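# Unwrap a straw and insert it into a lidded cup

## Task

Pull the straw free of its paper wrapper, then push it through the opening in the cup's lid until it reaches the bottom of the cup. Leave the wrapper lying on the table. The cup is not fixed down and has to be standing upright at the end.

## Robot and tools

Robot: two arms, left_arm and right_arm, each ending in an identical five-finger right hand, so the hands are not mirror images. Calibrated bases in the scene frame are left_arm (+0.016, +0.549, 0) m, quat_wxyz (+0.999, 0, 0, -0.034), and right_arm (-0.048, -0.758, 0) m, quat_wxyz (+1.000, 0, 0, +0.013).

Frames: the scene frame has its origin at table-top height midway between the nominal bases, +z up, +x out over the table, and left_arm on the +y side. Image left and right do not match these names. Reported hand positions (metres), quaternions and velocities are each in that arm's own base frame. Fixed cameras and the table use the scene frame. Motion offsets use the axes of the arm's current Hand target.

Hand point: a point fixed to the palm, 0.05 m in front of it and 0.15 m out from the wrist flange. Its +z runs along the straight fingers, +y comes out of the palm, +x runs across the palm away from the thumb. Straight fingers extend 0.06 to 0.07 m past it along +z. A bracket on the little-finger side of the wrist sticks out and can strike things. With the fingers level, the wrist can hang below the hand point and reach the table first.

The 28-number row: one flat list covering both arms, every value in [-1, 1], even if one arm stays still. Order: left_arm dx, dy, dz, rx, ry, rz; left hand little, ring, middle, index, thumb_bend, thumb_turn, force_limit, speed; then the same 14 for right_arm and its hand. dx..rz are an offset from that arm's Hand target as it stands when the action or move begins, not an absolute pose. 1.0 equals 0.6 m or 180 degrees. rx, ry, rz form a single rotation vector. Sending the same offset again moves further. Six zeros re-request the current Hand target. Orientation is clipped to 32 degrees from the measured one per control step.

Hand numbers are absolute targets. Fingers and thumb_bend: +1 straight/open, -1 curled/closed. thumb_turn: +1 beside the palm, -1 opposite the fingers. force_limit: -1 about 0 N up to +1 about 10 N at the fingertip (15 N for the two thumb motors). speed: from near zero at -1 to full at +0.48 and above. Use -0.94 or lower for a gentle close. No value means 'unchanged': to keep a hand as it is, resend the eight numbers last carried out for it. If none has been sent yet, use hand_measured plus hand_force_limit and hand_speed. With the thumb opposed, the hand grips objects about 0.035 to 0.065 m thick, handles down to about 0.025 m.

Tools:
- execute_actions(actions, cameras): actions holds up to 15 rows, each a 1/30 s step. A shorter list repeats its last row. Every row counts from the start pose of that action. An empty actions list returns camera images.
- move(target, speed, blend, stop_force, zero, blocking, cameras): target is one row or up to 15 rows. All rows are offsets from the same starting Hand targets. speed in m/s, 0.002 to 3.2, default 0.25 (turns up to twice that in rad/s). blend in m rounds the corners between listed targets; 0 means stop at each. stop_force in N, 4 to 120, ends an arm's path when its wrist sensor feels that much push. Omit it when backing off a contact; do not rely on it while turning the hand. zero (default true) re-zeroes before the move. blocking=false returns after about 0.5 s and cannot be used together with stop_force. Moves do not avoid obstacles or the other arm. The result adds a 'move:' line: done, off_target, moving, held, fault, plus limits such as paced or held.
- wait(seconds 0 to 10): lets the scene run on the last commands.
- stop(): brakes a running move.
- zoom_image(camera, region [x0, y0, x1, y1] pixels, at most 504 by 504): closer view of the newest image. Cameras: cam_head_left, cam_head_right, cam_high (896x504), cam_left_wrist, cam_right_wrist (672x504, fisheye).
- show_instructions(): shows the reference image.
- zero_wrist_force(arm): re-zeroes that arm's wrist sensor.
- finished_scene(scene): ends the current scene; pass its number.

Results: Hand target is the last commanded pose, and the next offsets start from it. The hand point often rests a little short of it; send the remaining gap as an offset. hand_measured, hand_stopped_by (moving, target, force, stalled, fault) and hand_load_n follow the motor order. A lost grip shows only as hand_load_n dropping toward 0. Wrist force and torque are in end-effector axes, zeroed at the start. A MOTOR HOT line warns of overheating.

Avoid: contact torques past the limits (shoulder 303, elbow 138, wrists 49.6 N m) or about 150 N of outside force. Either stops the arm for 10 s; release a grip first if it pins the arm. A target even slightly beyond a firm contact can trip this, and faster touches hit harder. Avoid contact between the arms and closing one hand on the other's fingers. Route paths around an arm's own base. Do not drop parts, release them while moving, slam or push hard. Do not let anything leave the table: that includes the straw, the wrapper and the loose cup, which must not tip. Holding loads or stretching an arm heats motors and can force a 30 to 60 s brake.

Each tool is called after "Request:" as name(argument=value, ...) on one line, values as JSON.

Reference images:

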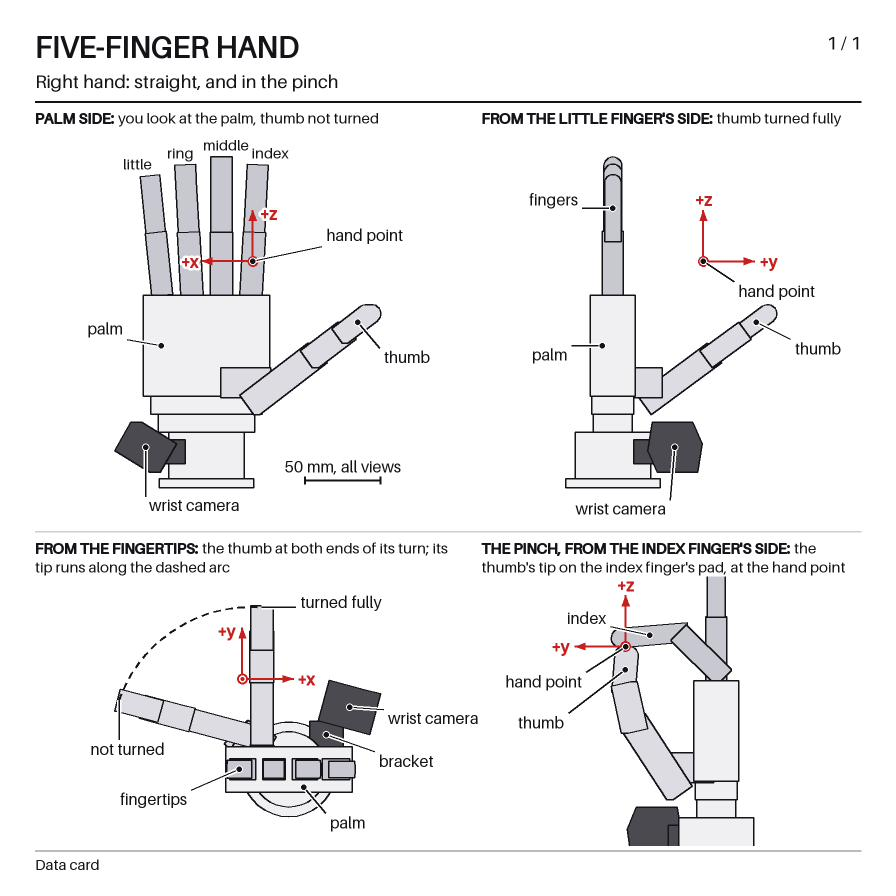

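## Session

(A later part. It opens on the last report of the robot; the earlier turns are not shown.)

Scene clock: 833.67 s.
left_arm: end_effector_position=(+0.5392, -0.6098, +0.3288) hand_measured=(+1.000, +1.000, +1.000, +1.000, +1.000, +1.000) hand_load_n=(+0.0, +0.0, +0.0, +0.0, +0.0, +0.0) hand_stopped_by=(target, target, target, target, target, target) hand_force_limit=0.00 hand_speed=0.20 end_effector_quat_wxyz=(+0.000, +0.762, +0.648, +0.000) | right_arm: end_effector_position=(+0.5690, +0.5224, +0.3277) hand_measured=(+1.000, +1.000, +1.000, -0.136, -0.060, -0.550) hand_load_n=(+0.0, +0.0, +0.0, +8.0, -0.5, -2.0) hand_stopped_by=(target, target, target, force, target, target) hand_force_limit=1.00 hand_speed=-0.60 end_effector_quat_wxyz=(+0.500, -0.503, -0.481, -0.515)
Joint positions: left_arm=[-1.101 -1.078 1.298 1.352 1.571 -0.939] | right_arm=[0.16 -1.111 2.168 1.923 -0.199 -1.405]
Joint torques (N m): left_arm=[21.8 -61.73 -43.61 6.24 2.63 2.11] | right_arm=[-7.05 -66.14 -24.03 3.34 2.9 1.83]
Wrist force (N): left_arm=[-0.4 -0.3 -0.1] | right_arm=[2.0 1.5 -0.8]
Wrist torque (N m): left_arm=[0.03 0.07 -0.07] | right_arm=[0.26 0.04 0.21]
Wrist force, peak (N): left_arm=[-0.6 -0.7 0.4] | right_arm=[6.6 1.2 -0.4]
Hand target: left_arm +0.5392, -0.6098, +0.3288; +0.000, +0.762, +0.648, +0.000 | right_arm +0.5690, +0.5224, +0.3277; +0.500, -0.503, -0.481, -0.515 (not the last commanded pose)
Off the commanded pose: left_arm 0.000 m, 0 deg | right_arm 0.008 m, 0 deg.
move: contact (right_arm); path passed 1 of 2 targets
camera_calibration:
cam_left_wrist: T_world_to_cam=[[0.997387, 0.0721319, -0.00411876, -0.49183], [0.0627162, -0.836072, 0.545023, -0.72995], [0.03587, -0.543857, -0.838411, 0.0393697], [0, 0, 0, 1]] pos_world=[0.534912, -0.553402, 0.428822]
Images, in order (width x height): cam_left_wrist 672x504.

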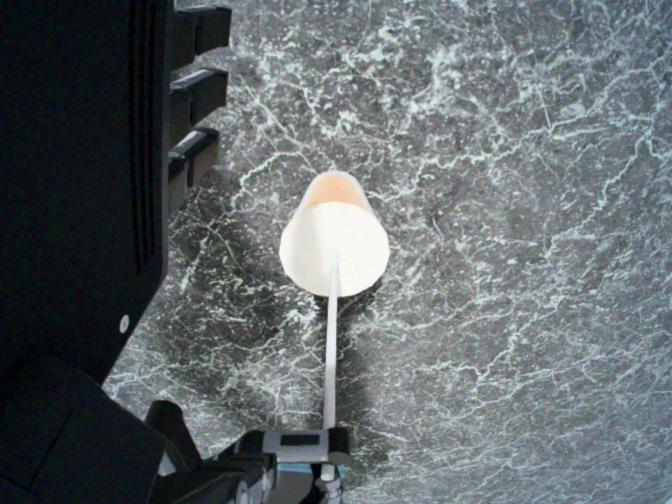

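Request:
wait(seconds=0, cameras=["cam_head_right","cam_high","cam_left_wrist"])

Request:
zoom_image(camera="cam_left_wrist", region=[320, 240, 350, 270])

Request:
zoom_image(camera="cam_high", region=[560, 120, 595, 155])

Request:
zoom_image(camera="cam_head_right", region=[457, 280, 487, 310])

Scene clock: 850.77 s.
left_arm: end_effector_position=(+0.5392, -0.6098, +0.3288) hand_measured=(+1.000, +1.000, +1.000, +1.000, +1.000, +1.000) hand_load_n=(+0.0, +0.0, +0.0, +0.0, +0.0, +0.0) hand_stopped_by=(target, target, target, target, target, target) hand_force_limit=0.00 hand_speed=0.20 end_effector_quat_wxyz=(+0.000, +0.762, +0.648, +0.000) | right_arm: end_effector_position=(+0.5690, +0.5224, +0.3277) hand_measured=(+1.000, +1.000, +1.000, -0.136, -0.060, -0.550) hand_load_n=(+0.0, +0.0, +0.0, +8.0, +0.0, -1.5) hand_stopped_by=(target, target, target, force, target, target) hand_force_limit=1.00 hand_speed=-0.60 end_effector_quat_wxyz=(+0.500, -0.503, -0.481, -0.515)
Joint positions: left_arm=[-1.101 -1.078 1.298 1.352 1.571 -0.939] | right_arm=[0.16 -1.111 2.168 1.923 -0.199 -1.405]
Joint torques (N m): left_arm=[19.98 -64.1 -42.48 6.38 3.01 1.94] | right_arm=[-8.28 -65.82 -24.35 2.96 3.11 1.83]
Wrist force (N): left_arm=[-0.2 -0.4 0.2] | right_arm=[2.7 1.5 -0.9]
Wrist torque (N m): left_arm=[-0.01 0.03 -0.05] | right_arm=[0.28 0.04 0.21]
Wrist force, peak (N): left_arm=[-0.8 -0.5 0.2] | right_arm=[3.0 1.2 -0.7]
Hand target: left_arm +0.5392, -0.6098, +0.3288; +0.000, +0.762, +0.648, +0.000 | right_arm +0.5690, +0.5224, +0.3277; +0.500, -0.503, -0.481, -0.515 (not the last commanded pose)
Off the commanded pose: left_arm 0.000 m, 0 deg | right_arm 0.008 m, 0 deg.
camera_calibration:
cam_left_wrist: T_world_to_cam=[[0.997387, 0.0721319, -0.00411876, -0.49183], [0.0627162, -0.836072, 0.545023, -0.72995], [0.03587, -0.543857, -0.838411, 0.0393697], [0, 0, 0, 1]] pos_world=[0.534912, -0.553402, 0.428822]
Images, in order (width x height): cam_head_right 896x504, cam_high 896x504, cam_left_wrist 672x504.

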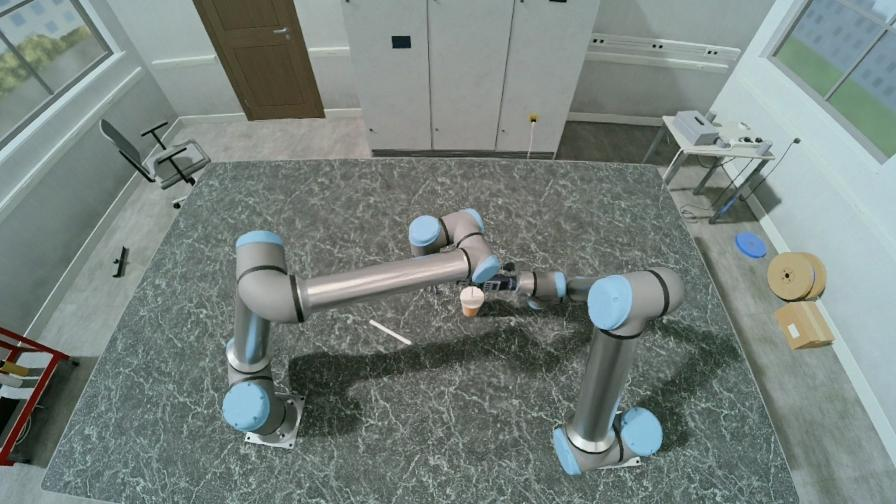

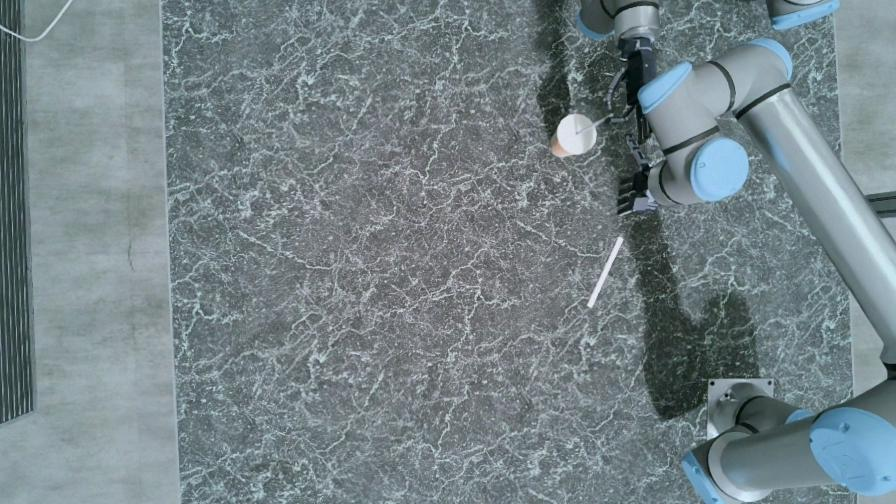

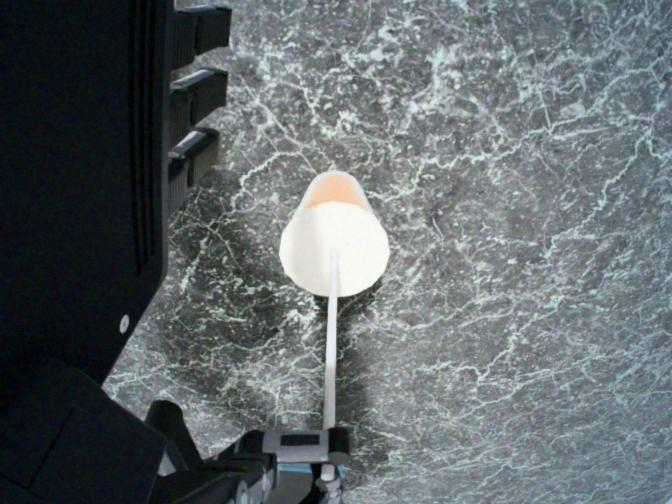

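Scaled by 16.800 from the camera's 672x504 image, which has a finer 960x720 frame.

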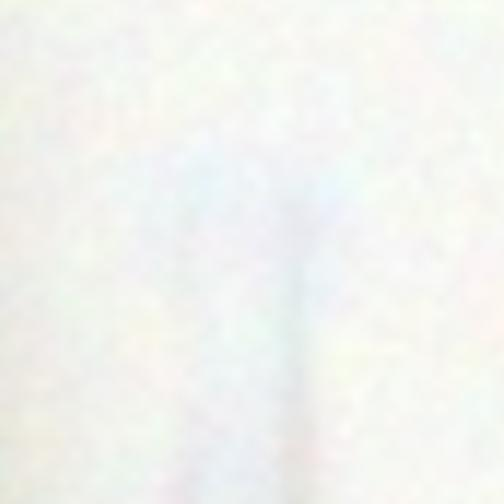

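Scaled by 14.400 from the camera's 896x504 image, which has a finer 1280x720 frame.

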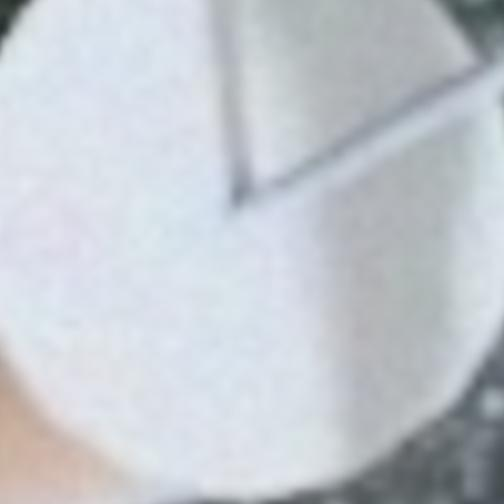

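Scaled by 16.800 from the camera's 896x504 image, which has a finer 1280x720 frame.

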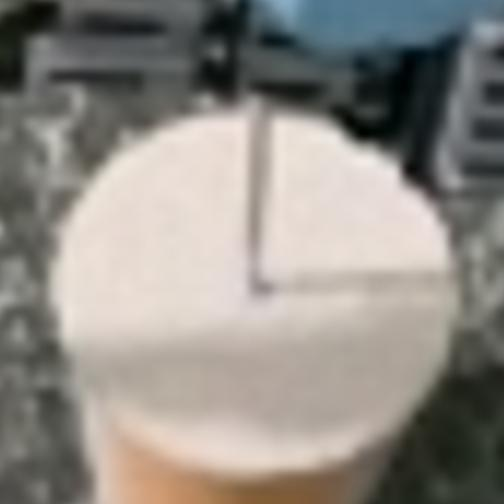

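Request:
move(target=[[0,0,0,0,0,0,1,1,1,1,1,1,0,0.2,0.005,0,-0.0018,0,0,0,1,1,1,-0.7,-0.06,-0.55,1.0,-0.6],[0,0,0,0,0,0,1,1,1,1,1,1,0,0.2,-0.02,0,-0.0018,0,0,0,1,1,1,-0.7,-0.06,-0.55,1.0,-0.6]], speed=0.015, stop_force=5, cameras=["cam_left_wrist","cam_high","cam_head_right"])

Request:
zoom_image(camera="cam_left_wrist", region=[313, 232, 363, 282])

Request:
zoom_image(camera="cam_high", region=[560, 120, 595, 155])

Request:
zoom_image(camera="cam_head_right", region=[457, 280, 487, 310])

Scene clock: 876.30 s.
left_arm: end_effector_position=(+0.5392, -0.6098, +0.3288) hand_measured=(+1.000, +1.000, +1.000, +1.000, +1.000, +1.000) hand_load_n=(+0.0, +0.0, +0.0, +0.0, +0.0, +0.0) hand_stopped_by=(target, target, target, target, target, target) hand_force_limit=0.00 hand_speed=0.20 end_effector_quat_wxyz=(+0.000, +0.762, +0.648, +0.000) | right_arm: end_effector_position=(+0.5689, +0.5217, +0.3157) hand_measured=(+1.000, +1.000, +1.000, -0.136, -0.060, -0.550) hand_load_n=(+0.0, +0.5, +0.0, +8.5, -0.5, -2.0) hand_stopped_by=(target, target, target, force, target, target) hand_force_limit=1.00 hand_speed=-0.60 end_effector_quat_wxyz=(+0.500, -0.503, -0.481, -0.515)
Joint positions: left_arm=[-1.101 -1.078 1.298 1.352 1.571 -0.939] | right_arm=[0.158 -1.091 2.17 1.899 -0.198 -1.404]
Joint torques (N m): left_arm=[21.67 -63.59 -42.17 6.48 2.84 1.93] | right_arm=[5.73 -44.06 -16.02 -1.21 -3.68 3.21]
Wrist force (N): left_arm=[-0.4 -0.7 0.3] | right_arm=[3.9 1.3 -0.3]
Wrist torque (N m): left_arm=[-0.06 0.06 -0.07] | right_arm=[0.22 0.09 0.10]
Wrist force, peak (N): left_arm=[-0.5 -0.8 0.0] | right_arm=[5.1 1.1 -0.7]
Hand target: left_arm +0.5392, -0.6098, +0.3288; +0.000, +0.762, +0.648, +0.000 | right_arm +0.5689, +0.5217, +0.3157; +0.500, -0.503, -0.481, -0.515
Off the commanded pose: left_arm 0.000 m, 0 deg | right_arm 0.000 m, 0 deg.
move: done
camera_calibration:
cam_left_wrist: T_world_to_cam=[[0.997387, 0.0721319, -0.00411876, -0.49183], [0.0627162, -0.836072, 0.545023, -0.72995], [0.03587, -0.543857, -0.838411, 0.0393697], [0, 0, 0, 1]] pos_world=[0.534912, -0.553402, 0.428822]
Images, in order (width x height): cam_head_right 896x504, cam_high 896x504, cam_left_wrist 672x504.

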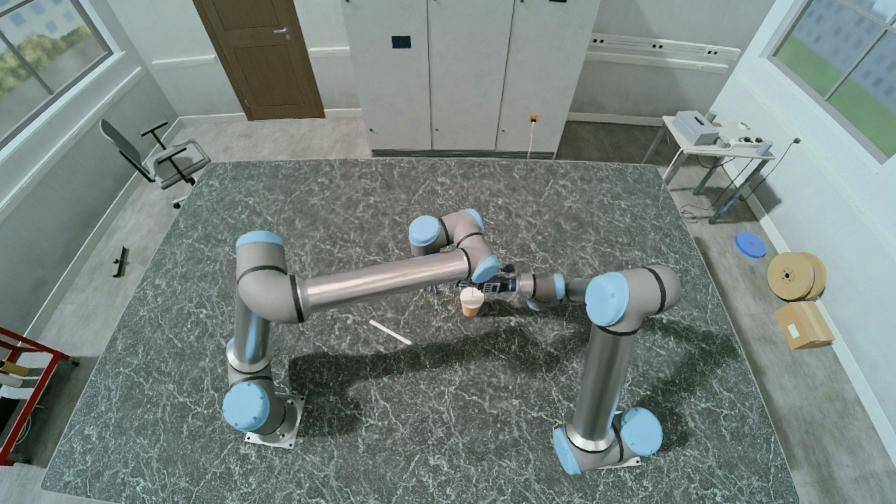

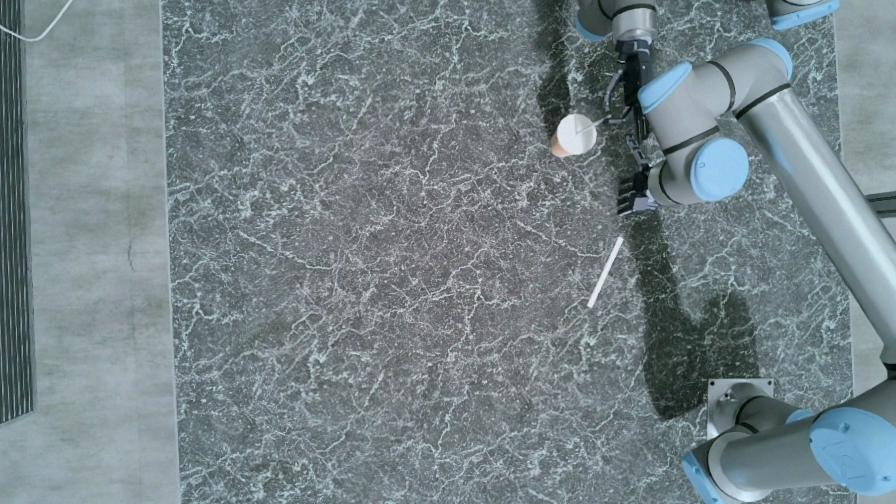

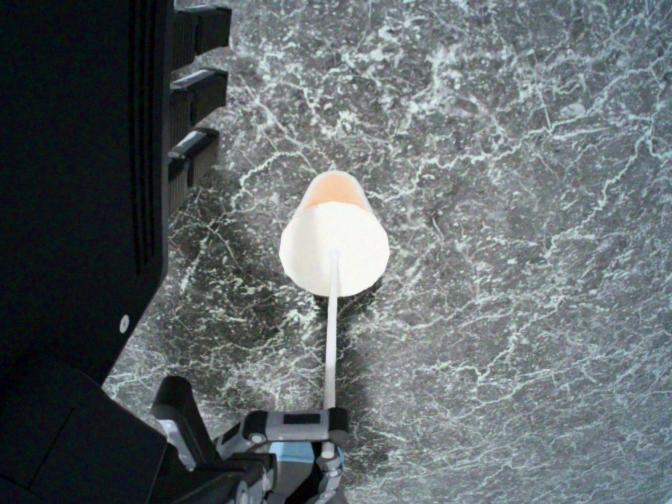

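Scaled by 10.080 from the camera's 672x504 image, which has a finer 960x720 frame.

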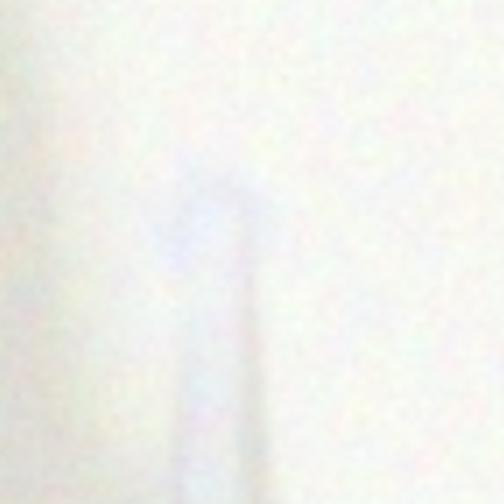

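Scaled by 14.400 from the camera's 896x504 image, which has a finer 1280x720 frame.

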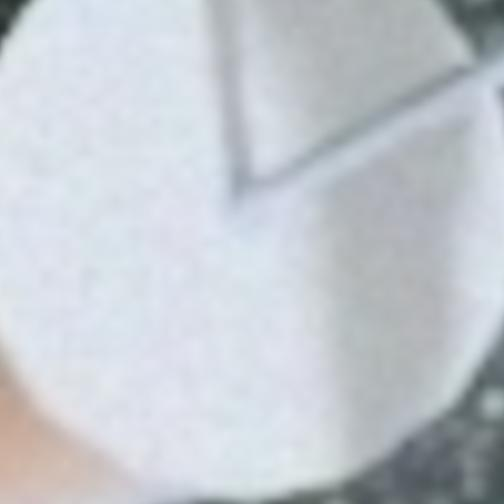

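Scaled by 16.800 from the camera's 896x504 image, which has a finer 1280x720 frame.

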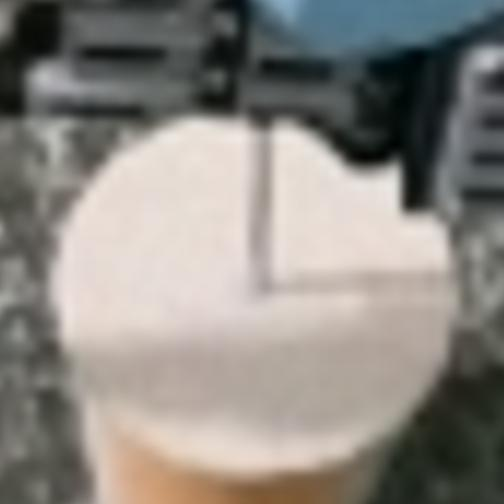

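Request:
move(target=[0,0,0,0,0,0,1,1,1,1,1,1,0,0.2,-0.2,0,0,0,0,0,1,1,1,-0.7,-0.06,-0.55,1.0,-0.6], speed=0.03, stop_force=9, cameras=["cam_left_wrist","cam_high","cam_head_right","cam_right_wrist"])

Request:
zoom_image(camera="cam_left_wrist", region=[230, 150, 450, 504])

Request:
zoom_image(camera="cam_head_right", region=[440, 260, 510, 330])

Scene clock: 895.50 s.
left_arm: end_effector_position=(+0.5392, -0.6098, +0.3288) hand_measured=(+1.000, +1.000, +1.000, +1.000, +1.000, +1.000) hand_load_n=(+0.0, +0.0, +0.0, +0.0, +0.0, +0.0) hand_stopped_by=(target, target, target, target, target, target) hand_force_limit=0.00 hand_speed=0.20 end_effector_quat_wxyz=(+0.000, +0.762, +0.648, +0.000) | right_arm: end_effector_position=(+0.5682, +0.5256, +0.1958) hand_measured=(+1.000, +1.000, +1.000, -0.138, -0.060, -0.550) hand_load_n=(+0.0, +0.0, +0.0, +0.0, -0.5, +0.0) hand_stopped_by=(target, target, target, force, target, target) hand_force_limit=1.00 hand_speed=-0.60 end_effector_quat_wxyz=(+0.500, -0.503, -0.481, -0.515)
Joint positions: left_arm=[-1.101 -1.078 1.298 1.352 1.571 -0.939] | right_arm=[0.166 -0.871 2.161 1.695 -0.205 -1.41]
Joint torques (N m): left_arm=[20.53 -64.25 -41.73 6.35 2.61 1.97] | right_arm=[7.44 -53.29 -16.75 -1.8 -3.92 2.86]
Wrist force (N): left_arm=[-0.7 -0.6 -0.2] | right_arm=[0.2 1.0 -0.9]
Wrist torque (N m): left_arm=[-0.02 0.12 -0.09] | right_arm=[0.18 0.02 0.00]
Wrist force, peak (N): left_arm=[-0.9 -0.6 0.2] | right_arm=[6.6 1.4 -0.5]
Hand target: left_arm +0.5392, -0.6098, +0.3288; +0.000, +0.762, +0.648, +0.000 | right_arm +0.5682, +0.5256, +0.1958; +0.500, -0.503, -0.481, -0.515
Off the commanded pose: left_arm 0.000 m, 0 deg | right_arm 0.000 m, 0 deg.
move: done
camera_calibration:
cam_left_wrist: T_world_to_cam=[[0.997387, 0.0721319, -0.00411876, -0.49183], [0.0627162, -0.836072, 0.545023, -0.72995], [0.03587, -0.543857, -0.838411, 0.0393697], [0, 0, 0, 1]] pos_world=[0.534912, -0.553402, 0.428822]
cam_right_wrist: T_world_to_cam=[[0.976479, -0.0337374, 0.212958, -0.577029], [0.165819, -0.513805, -0.84173, 0.337041], [0.137817, 0.857243, -0.496125, -0.322176], [0, 0, 0, 1]] pos_world=[0.55197, 0.429889, 0.246741]
Images, in order (width x height): cam_head_right 896x504, cam_high 896x504, cam_left_wrist 672x504, cam_right_wrist 672x504.

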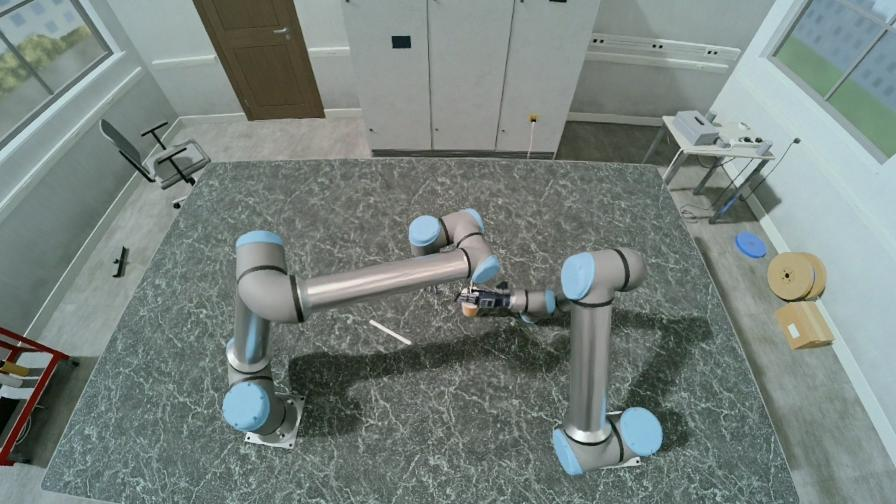

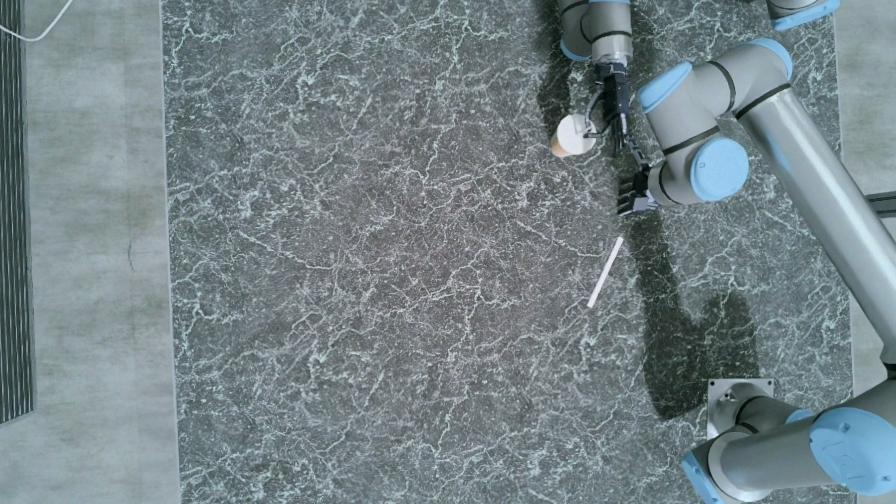

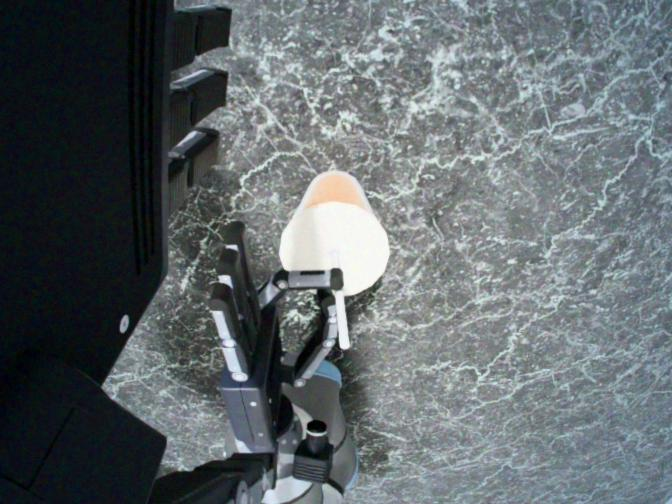

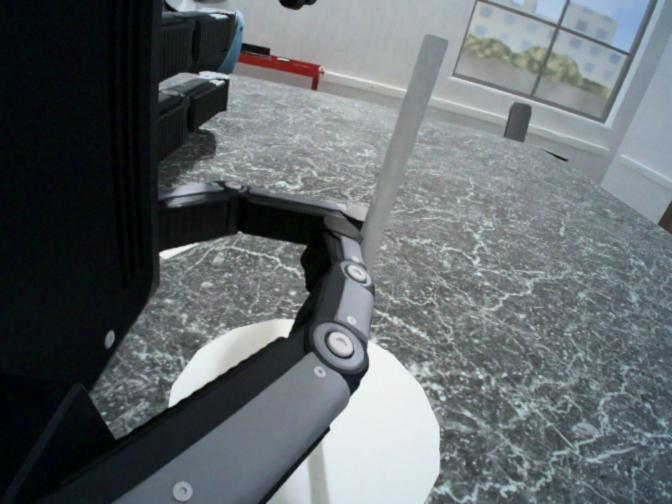

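Scaled by 1.424 from the camera's 672x504 image, which has a finer 960x720 frame.

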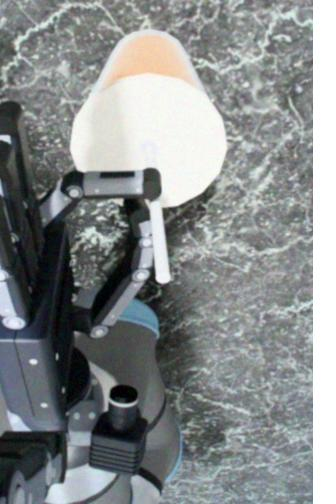

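Scaled by 7.200 from the camera's 896x504 image, which has a finer 1280x720 frame.

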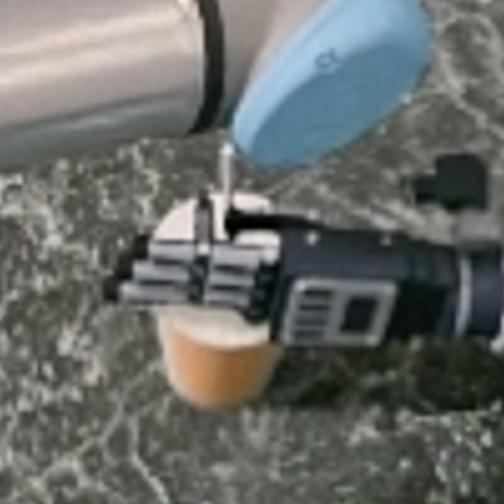

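Request:
move(target=[[0,0,0,0,0,0,1,1,1,1,1,1,0,0.2,0.173,-0.0263,0.0045,0,0,0,1,1,1,-0.7,-0.06,-0.55,1.0,-0.6],[0,0,0,0,0,0,1,1,1,1,1,1,0,0.2,0.1735,0.0113,-0.0008,0,0,0,1,1,0.6,0.6,1.0,-1,0.0,0.2],[0,0,0,0,0,0,1,1,1,1,1,1,0,0.2,0.0438,0.0123,-0.0048,0,0,0,1,1,0.6,0.6,1.0,-1,0.0,0.2]], speed=0.1, cameras=["cam_left_wrist","cam_right_wrist","cam_head_right"])

Request:
zoom_image(camera="cam_right_wrist", region=[200, 50, 500, 350])

Request:
zoom_image(camera="cam_left_wrist", region=[230, 150, 450, 450])

Scene clock: 962.40 s.
left_arm: end_effector_position=(+0.5392, -0.6098, +0.3288) hand_measured=(+1.000, +1.000, +1.000, +1.000, +1.000, +1.000) hand_load_n=(+0.0, +0.0, +0.0, +0.0, +0.0, +0.0) hand_stopped_by=(target, target, target, target, target, target) hand_force_limit=0.00 hand_speed=0.20 end_effector_quat_wxyz=(+0.000, +0.762, +0.648, +0.000) | right_arm: end_effector_position=(+0.5756, +0.5216, +0.2220) hand_measured=(+1.000, +1.000, +0.600, +0.600, +1.000, -1.000) hand_load_n=(+0.0, +0.0, +0.0, +0.0, +0.0, +0.0) hand_stopped_by=(target, target, target, target, target, target) hand_force_limit=0.00 hand_speed=0.20 end_effector_quat_wxyz=(+0.500, -0.503, -0.481, -0.515)
Joint positions: left_arm=[-1.101 -1.078 1.298 1.352 1.571 -0.939] | right_arm=[0.156 -0.916 2.156 1.739 -0.196 -1.403]
Joint torques (N m): left_arm=[21.47 -63.45 -41.76 6.47 2.63 1.66] | right_arm=[1.43 -54.92 -18.62 -2.48 -3.33 3.14]
Wrist force (N): left_arm=[-0.4 -0.2 0.4] | right_arm=[-0.1 1.5 -0.6]
Wrist torque (N m): left_arm=[0.01 0.05 -0.06] | right_arm=[0.23 0.00 0.04]
Wrist force, peak (N): left_arm=[-0.5 -0.9 0.2] | right_arm=[0.2 1.9 -0.9]
Hand target: left_arm +0.5392, -0.6098, +0.3288; +0.000, +0.762, +0.648, +0.000 | right_arm +0.5756, +0.5216, +0.2219; +0.500, -0.503, -0.481, -0.515
Off the commanded pose: left_arm 0.000 m, 0 deg | right_arm 0.000 m, 0 deg.
move: done
camera_calibration:
cam_left_wrist: T_world_to_cam=[[0.997387, 0.0721319, -0.00411876, -0.49183], [0.0627162, -0.836072, 0.545023, -0.72995], [0.03587, -0.543857, -0.838411, 0.0393697], [0, 0, 0, 1]] pos_world=[0.534912, -0.553402, 0.428822]
cam_right_wrist: T_world_to_cam=[[0.976481, -0.0337178, 0.21295, -0.589977], [0.16581, -0.513877, -0.841687, 0.355836], [0.13781, 0.857201, -0.496201, -0.306726], [0, 0, 0, 1]] pos_world=[0.55937, 0.425889, 0.272941]
Images, in order (width x height): cam_head_right 896x504, cam_left_wrist 672x504, cam_right_wrist 672x504.

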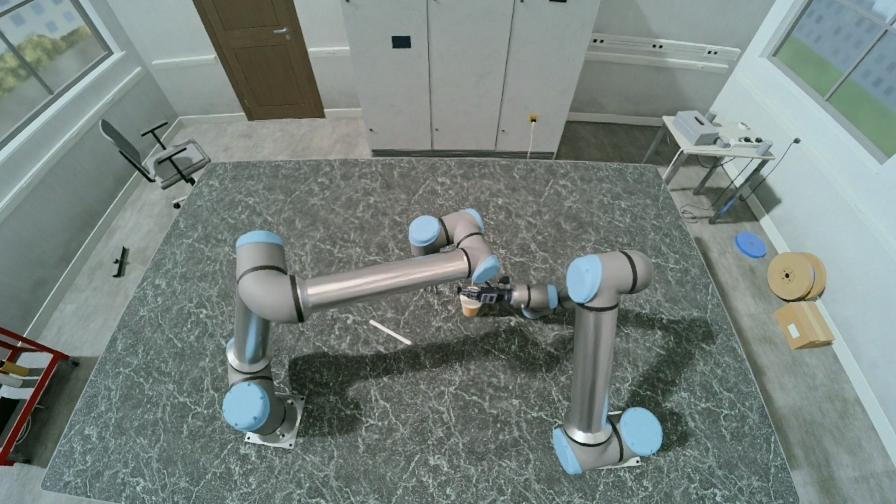

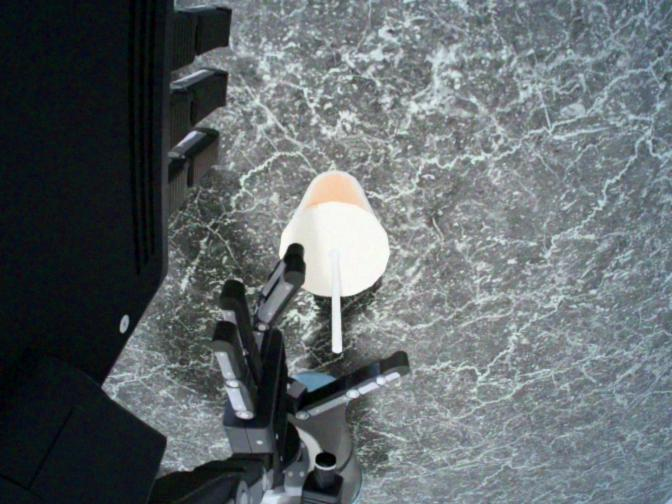

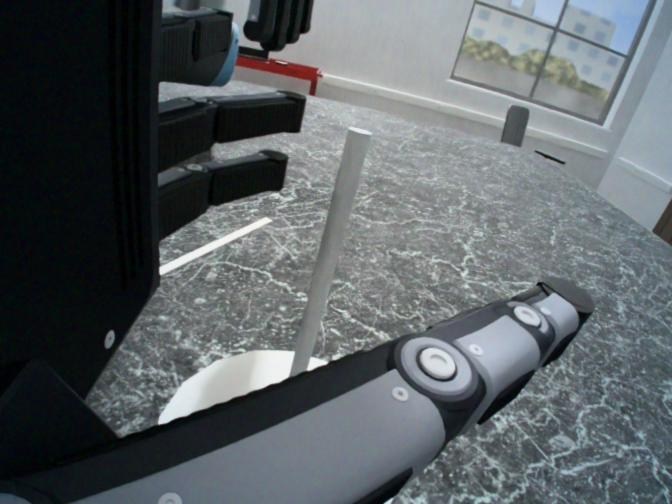

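Scaled by 1.680 from the camera's 672x504 image, which has a finer 960x720 frame.

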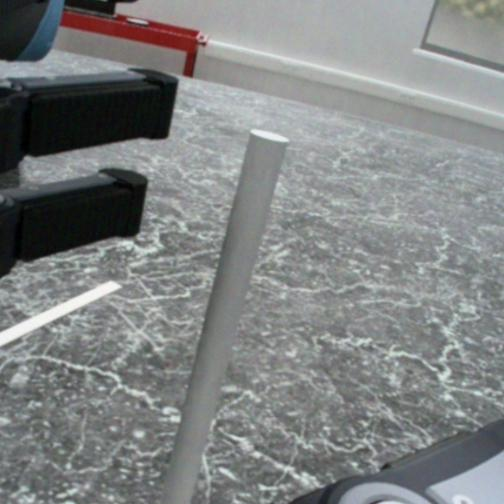

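Scaled by 1.680 from the camera's 672x504 image, which has a finer 960x720 frame.

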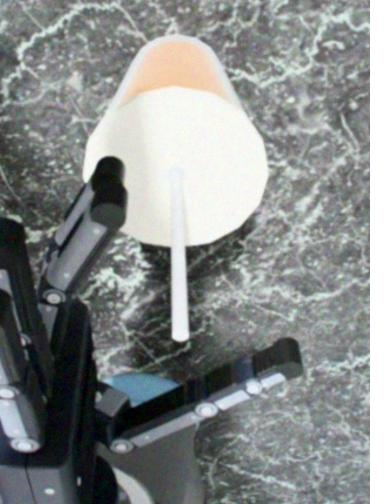

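Request:
move(target=[[0,0,0,0,0,0,1,1,1,1,1,1,0,0.2,0,0,0,0,0,0,1,1,0.15,0.15,-0.13,-1,0.0,-0.3],[0,0,0,0,0,0,1,1,1,1,1,1,0,0.2,0,0,0,0,0,0,1,1,-0.7,-0.7,-0.13,-1,0.6,-0.88]], speed=0.1, cameras=["cam_left_wrist","cam_right_wrist"])

Request:
zoom_image(camera="cam_right_wrist", region=[200, 50, 500, 350])

Request:
zoom_image(camera="cam_left_wrist", region=[230, 150, 450, 450])

Scene clock: 1012.67 s.
left_arm: end_effector_position=(+0.5392, -0.6098, +0.3288) hand_measured=(+1.000, +1.000, +1.000, +1.000, +1.000, +1.000) hand_load_n=(+0.0, +0.0, +0.0, +0.0, +0.0, +0.0) hand_stopped_by=(target, target, target, target, target, target) hand_force_limit=0.00 hand_speed=0.20 end_effector_quat_wxyz=(+0.000, +0.762, +0.648, +0.000) | right_arm: end_effector_position=(+0.5756, +0.5216, +0.2219) hand_measured=(+1.000, +1.000, -0.102, -0.148, -0.128, -1.000) hand_load_n=(+0.0, +0.5, +7.5, +8.5, +3.5, +0.0) hand_stopped_by=(target, target, force, force, target, target) hand_force_limit=0.60 hand_speed=-0.88 end_effector_quat_wxyz=(+0.500, -0.503, -0.481, -0.515)
Joint positions: left_arm=[-1.101 -1.078 1.298 1.352 1.571 -0.939] | right_arm=[0.156 -0.916 2.155 1.738 -0.196 -1.402]
Joint torques (N m): left_arm=[20.46 -64.46 -41.84 6 2.55 2.08] | right_arm=[-6.39 -54.04 -17.55 -1.13 0.52 2.82]
Wrist force (N): left_arm=[-0.3 -0.6 0.4] | right_arm=[1.9 1.0 -1.6]
Wrist torque (N m): left_arm=[-0.05 0.04 -0.06] | right_arm=[0.22 -0.01 0.06]
Wrist force, peak (N): left_arm=[-0.7 -0.8 0.3] | right_arm=[3.8 1.5 -2.4]
Hand target: left_arm +0.5392, -0.6098, +0.3288; +0.000, +0.762, +0.648, +0.000 | right_arm +0.5756, +0.5216, +0.2219; +0.500, -0.503, -0.481, -0.515
Off the commanded pose: left_arm 0.000 m, 0 deg | right_arm 0.000 m, 0 deg.
move: done
camera_calibration:
cam_left_wrist: T_world_to_cam=[[0.997387, 0.0721319, -0.00411876, -0.49183], [0.0627162, -0.836072, 0.545023, -0.72995], [0.03587, -0.543857, -0.838411, 0.0393697], [0, 0, 0, 1]] pos_world=[0.534912, -0.553402, 0.428822]
cam_right_wrist: T_world_to_cam=[[0.976479, -0.0337374, 0.212958, -0.589948], [0.165819, -0.513805, -0.84173, 0.355728], [0.137817, 0.857243, -0.496125, -0.306818], [0, 0, 0, 1]] pos_world=[0.55937, 0.425889, 0.272841]
Images, in order (width x height): cam_left_wrist 672x504, cam_right_wrist 672x504.

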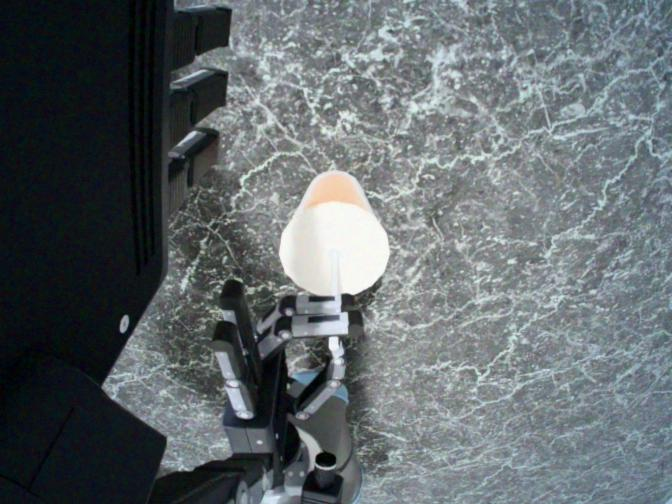

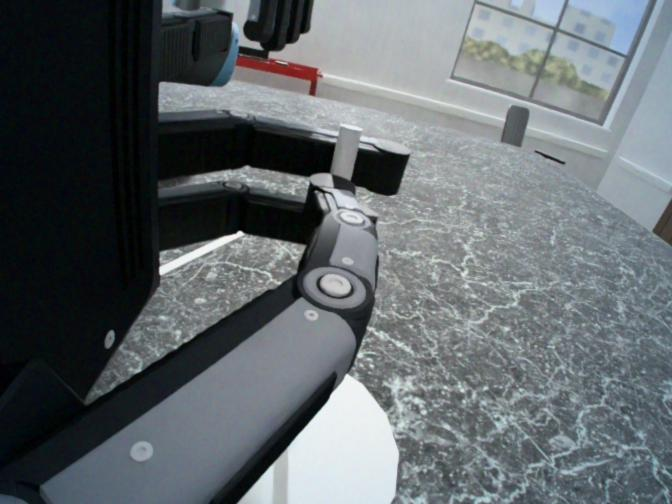

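Scaled by 1.680 from the camera's 672x504 image, which has a finer 960x720 frame.

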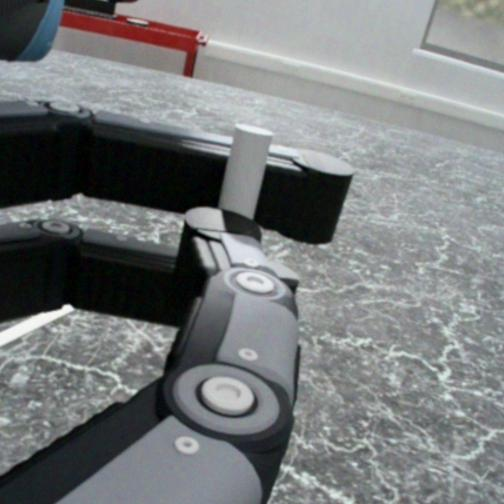

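Scaled by 1.680 from the camera's 672x504 image, which has a finer 960x720 frame.

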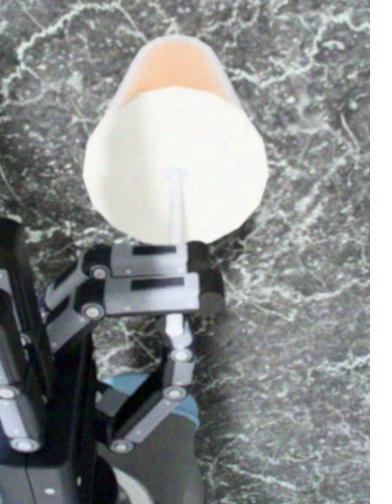

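Request:
move(target=[0,0,0,0,0,0,1,1,1,1,1,1,0,0.2,-0.08,0,0,0,0,0,1,1,-0.7,-0.7,-0.13,-1,0.6,-0.88], speed=0.02, stop_force=9, cameras=["cam_left_wrist","cam_right_wrist"])

Request:
zoom_image(camera="cam_right_wrist", region=[200, 50, 500, 350])

Request:
zoom_image(camera="cam_left_wrist", region=[230, 150, 450, 450])

Scene clock: 1034.60 s.
left_arm: end_effector_position=(+0.5392, -0.6098, +0.3288) hand_measured=(+1.000, +1.000, +1.000, +1.000, +1.000, +1.000) hand_load_n=(+0.0, +0.0, +0.0, +0.0, +0.0, +0.0) hand_stopped_by=(target, target, target, target, target, target) hand_force_limit=0.00 hand_speed=0.20 end_effector_quat_wxyz=(+0.000, +0.762, +0.648, +0.000) | right_arm: end_effector_position=(+0.5754, +0.5230, +0.1785) hand_measured=(+1.000, +1.000, -0.102, -0.148, -0.130, -1.000) hand_load_n=(+0.0, +0.0, +10.0, +6.0, +0.5, -2.5) hand_stopped_by=(target, target, force, force, target, target) hand_force_limit=0.60 hand_speed=-0.88 end_effector_quat_wxyz=(+0.500, -0.503, -0.481, -0.515)
Joint positions: left_arm=[-1.101 -1.078 1.298 1.352 1.571 -0.939] | right_arm=[0.159 -0.835 2.144 1.671 -0.198 -1.405]
Joint torques (N m): left_arm=[19.79 -64.2 -41.12 6.23 2.45 1.85] | right_arm=[-7.84 -77.9 -3.62 2.76 2.07 1.81]
Wrist force (N): left_arm=[-0.2 -0.1 0.1] | right_arm=[-2.5 0.8 -1.8]
Wrist torque (N m): left_arm=[0.04 0.03 -0.05] | right_arm=[0.15 -0.22 0.19]
Wrist force, peak (N): left_arm=[-1.1 -0.5 0.0] | right_arm=[12.2 0.5 -4.1]
Hand target: left_arm +0.5392, -0.6098, +0.3288; +0.000, +0.762, +0.648, +0.000 | right_arm +0.5754, +0.5230, +0.1785; +0.500, -0.503, -0.481, -0.515 (not the last commanded pose)
Off the commanded pose: left_arm 0.000 m, 0 deg | right_arm 0.005 m, 0 deg.
move: contact (right_arm)
camera_calibration:
cam_left_wrist: T_world_to_cam=[[0.997387, 0.0721319, -0.00411876, -0.49183], [0.0627162, -0.836072, 0.545023, -0.72995], [0.03587, -0.543857, -0.838411, 0.0393697], [0, 0, 0, 1]] pos_world=[0.534912, -0.553402, 0.428822]
cam_right_wrist: T_world_to_cam=[[0.976467, -0.0338039, 0.213, -0.580341], [0.165801, -0.513935, -0.841653, 0.320014], [0.13792, 0.857163, -0.496236, -0.329506], [0, 0, 0, 1]] pos_world=[0.55907, 0.427289, 0.229441]
Images, in order (width x height): cam_left_wrist 672x504, cam_right_wrist 672x504.

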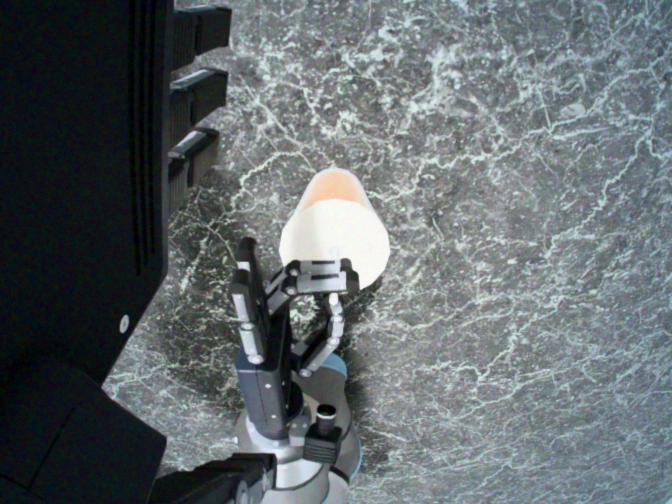

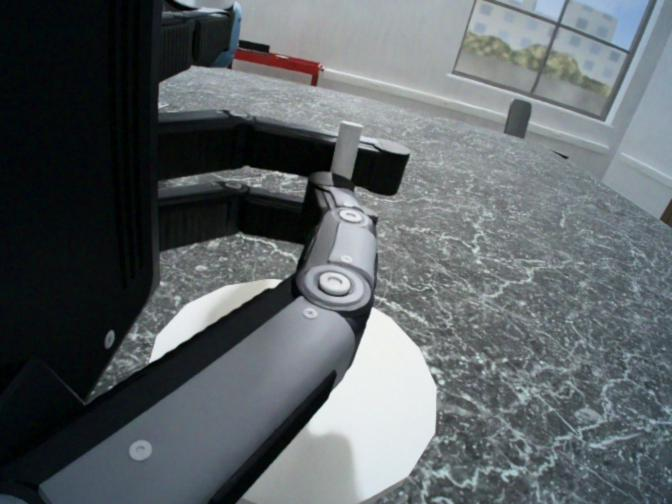

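Scaled by 1.680 from the camera's 672x504 image, which has a finer 960x720 frame.

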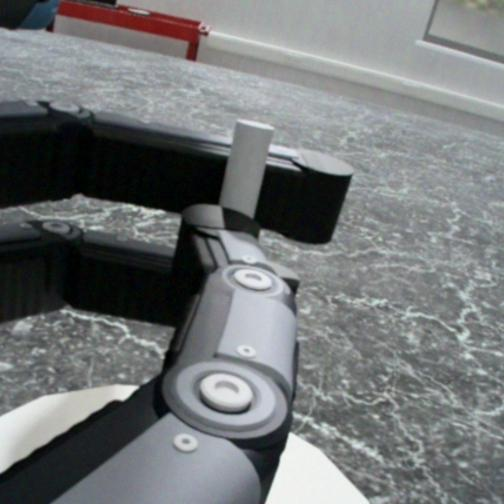

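Scaled by 1.680 from the camera's 672x504 image, which has a finer 960x720 frame.

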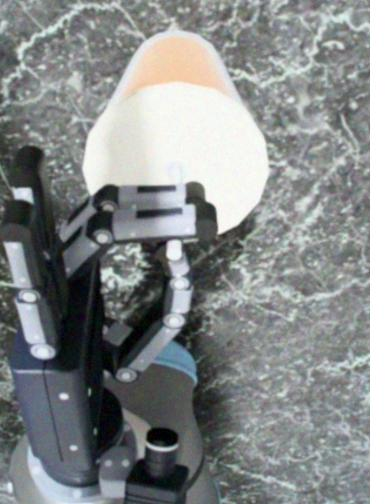

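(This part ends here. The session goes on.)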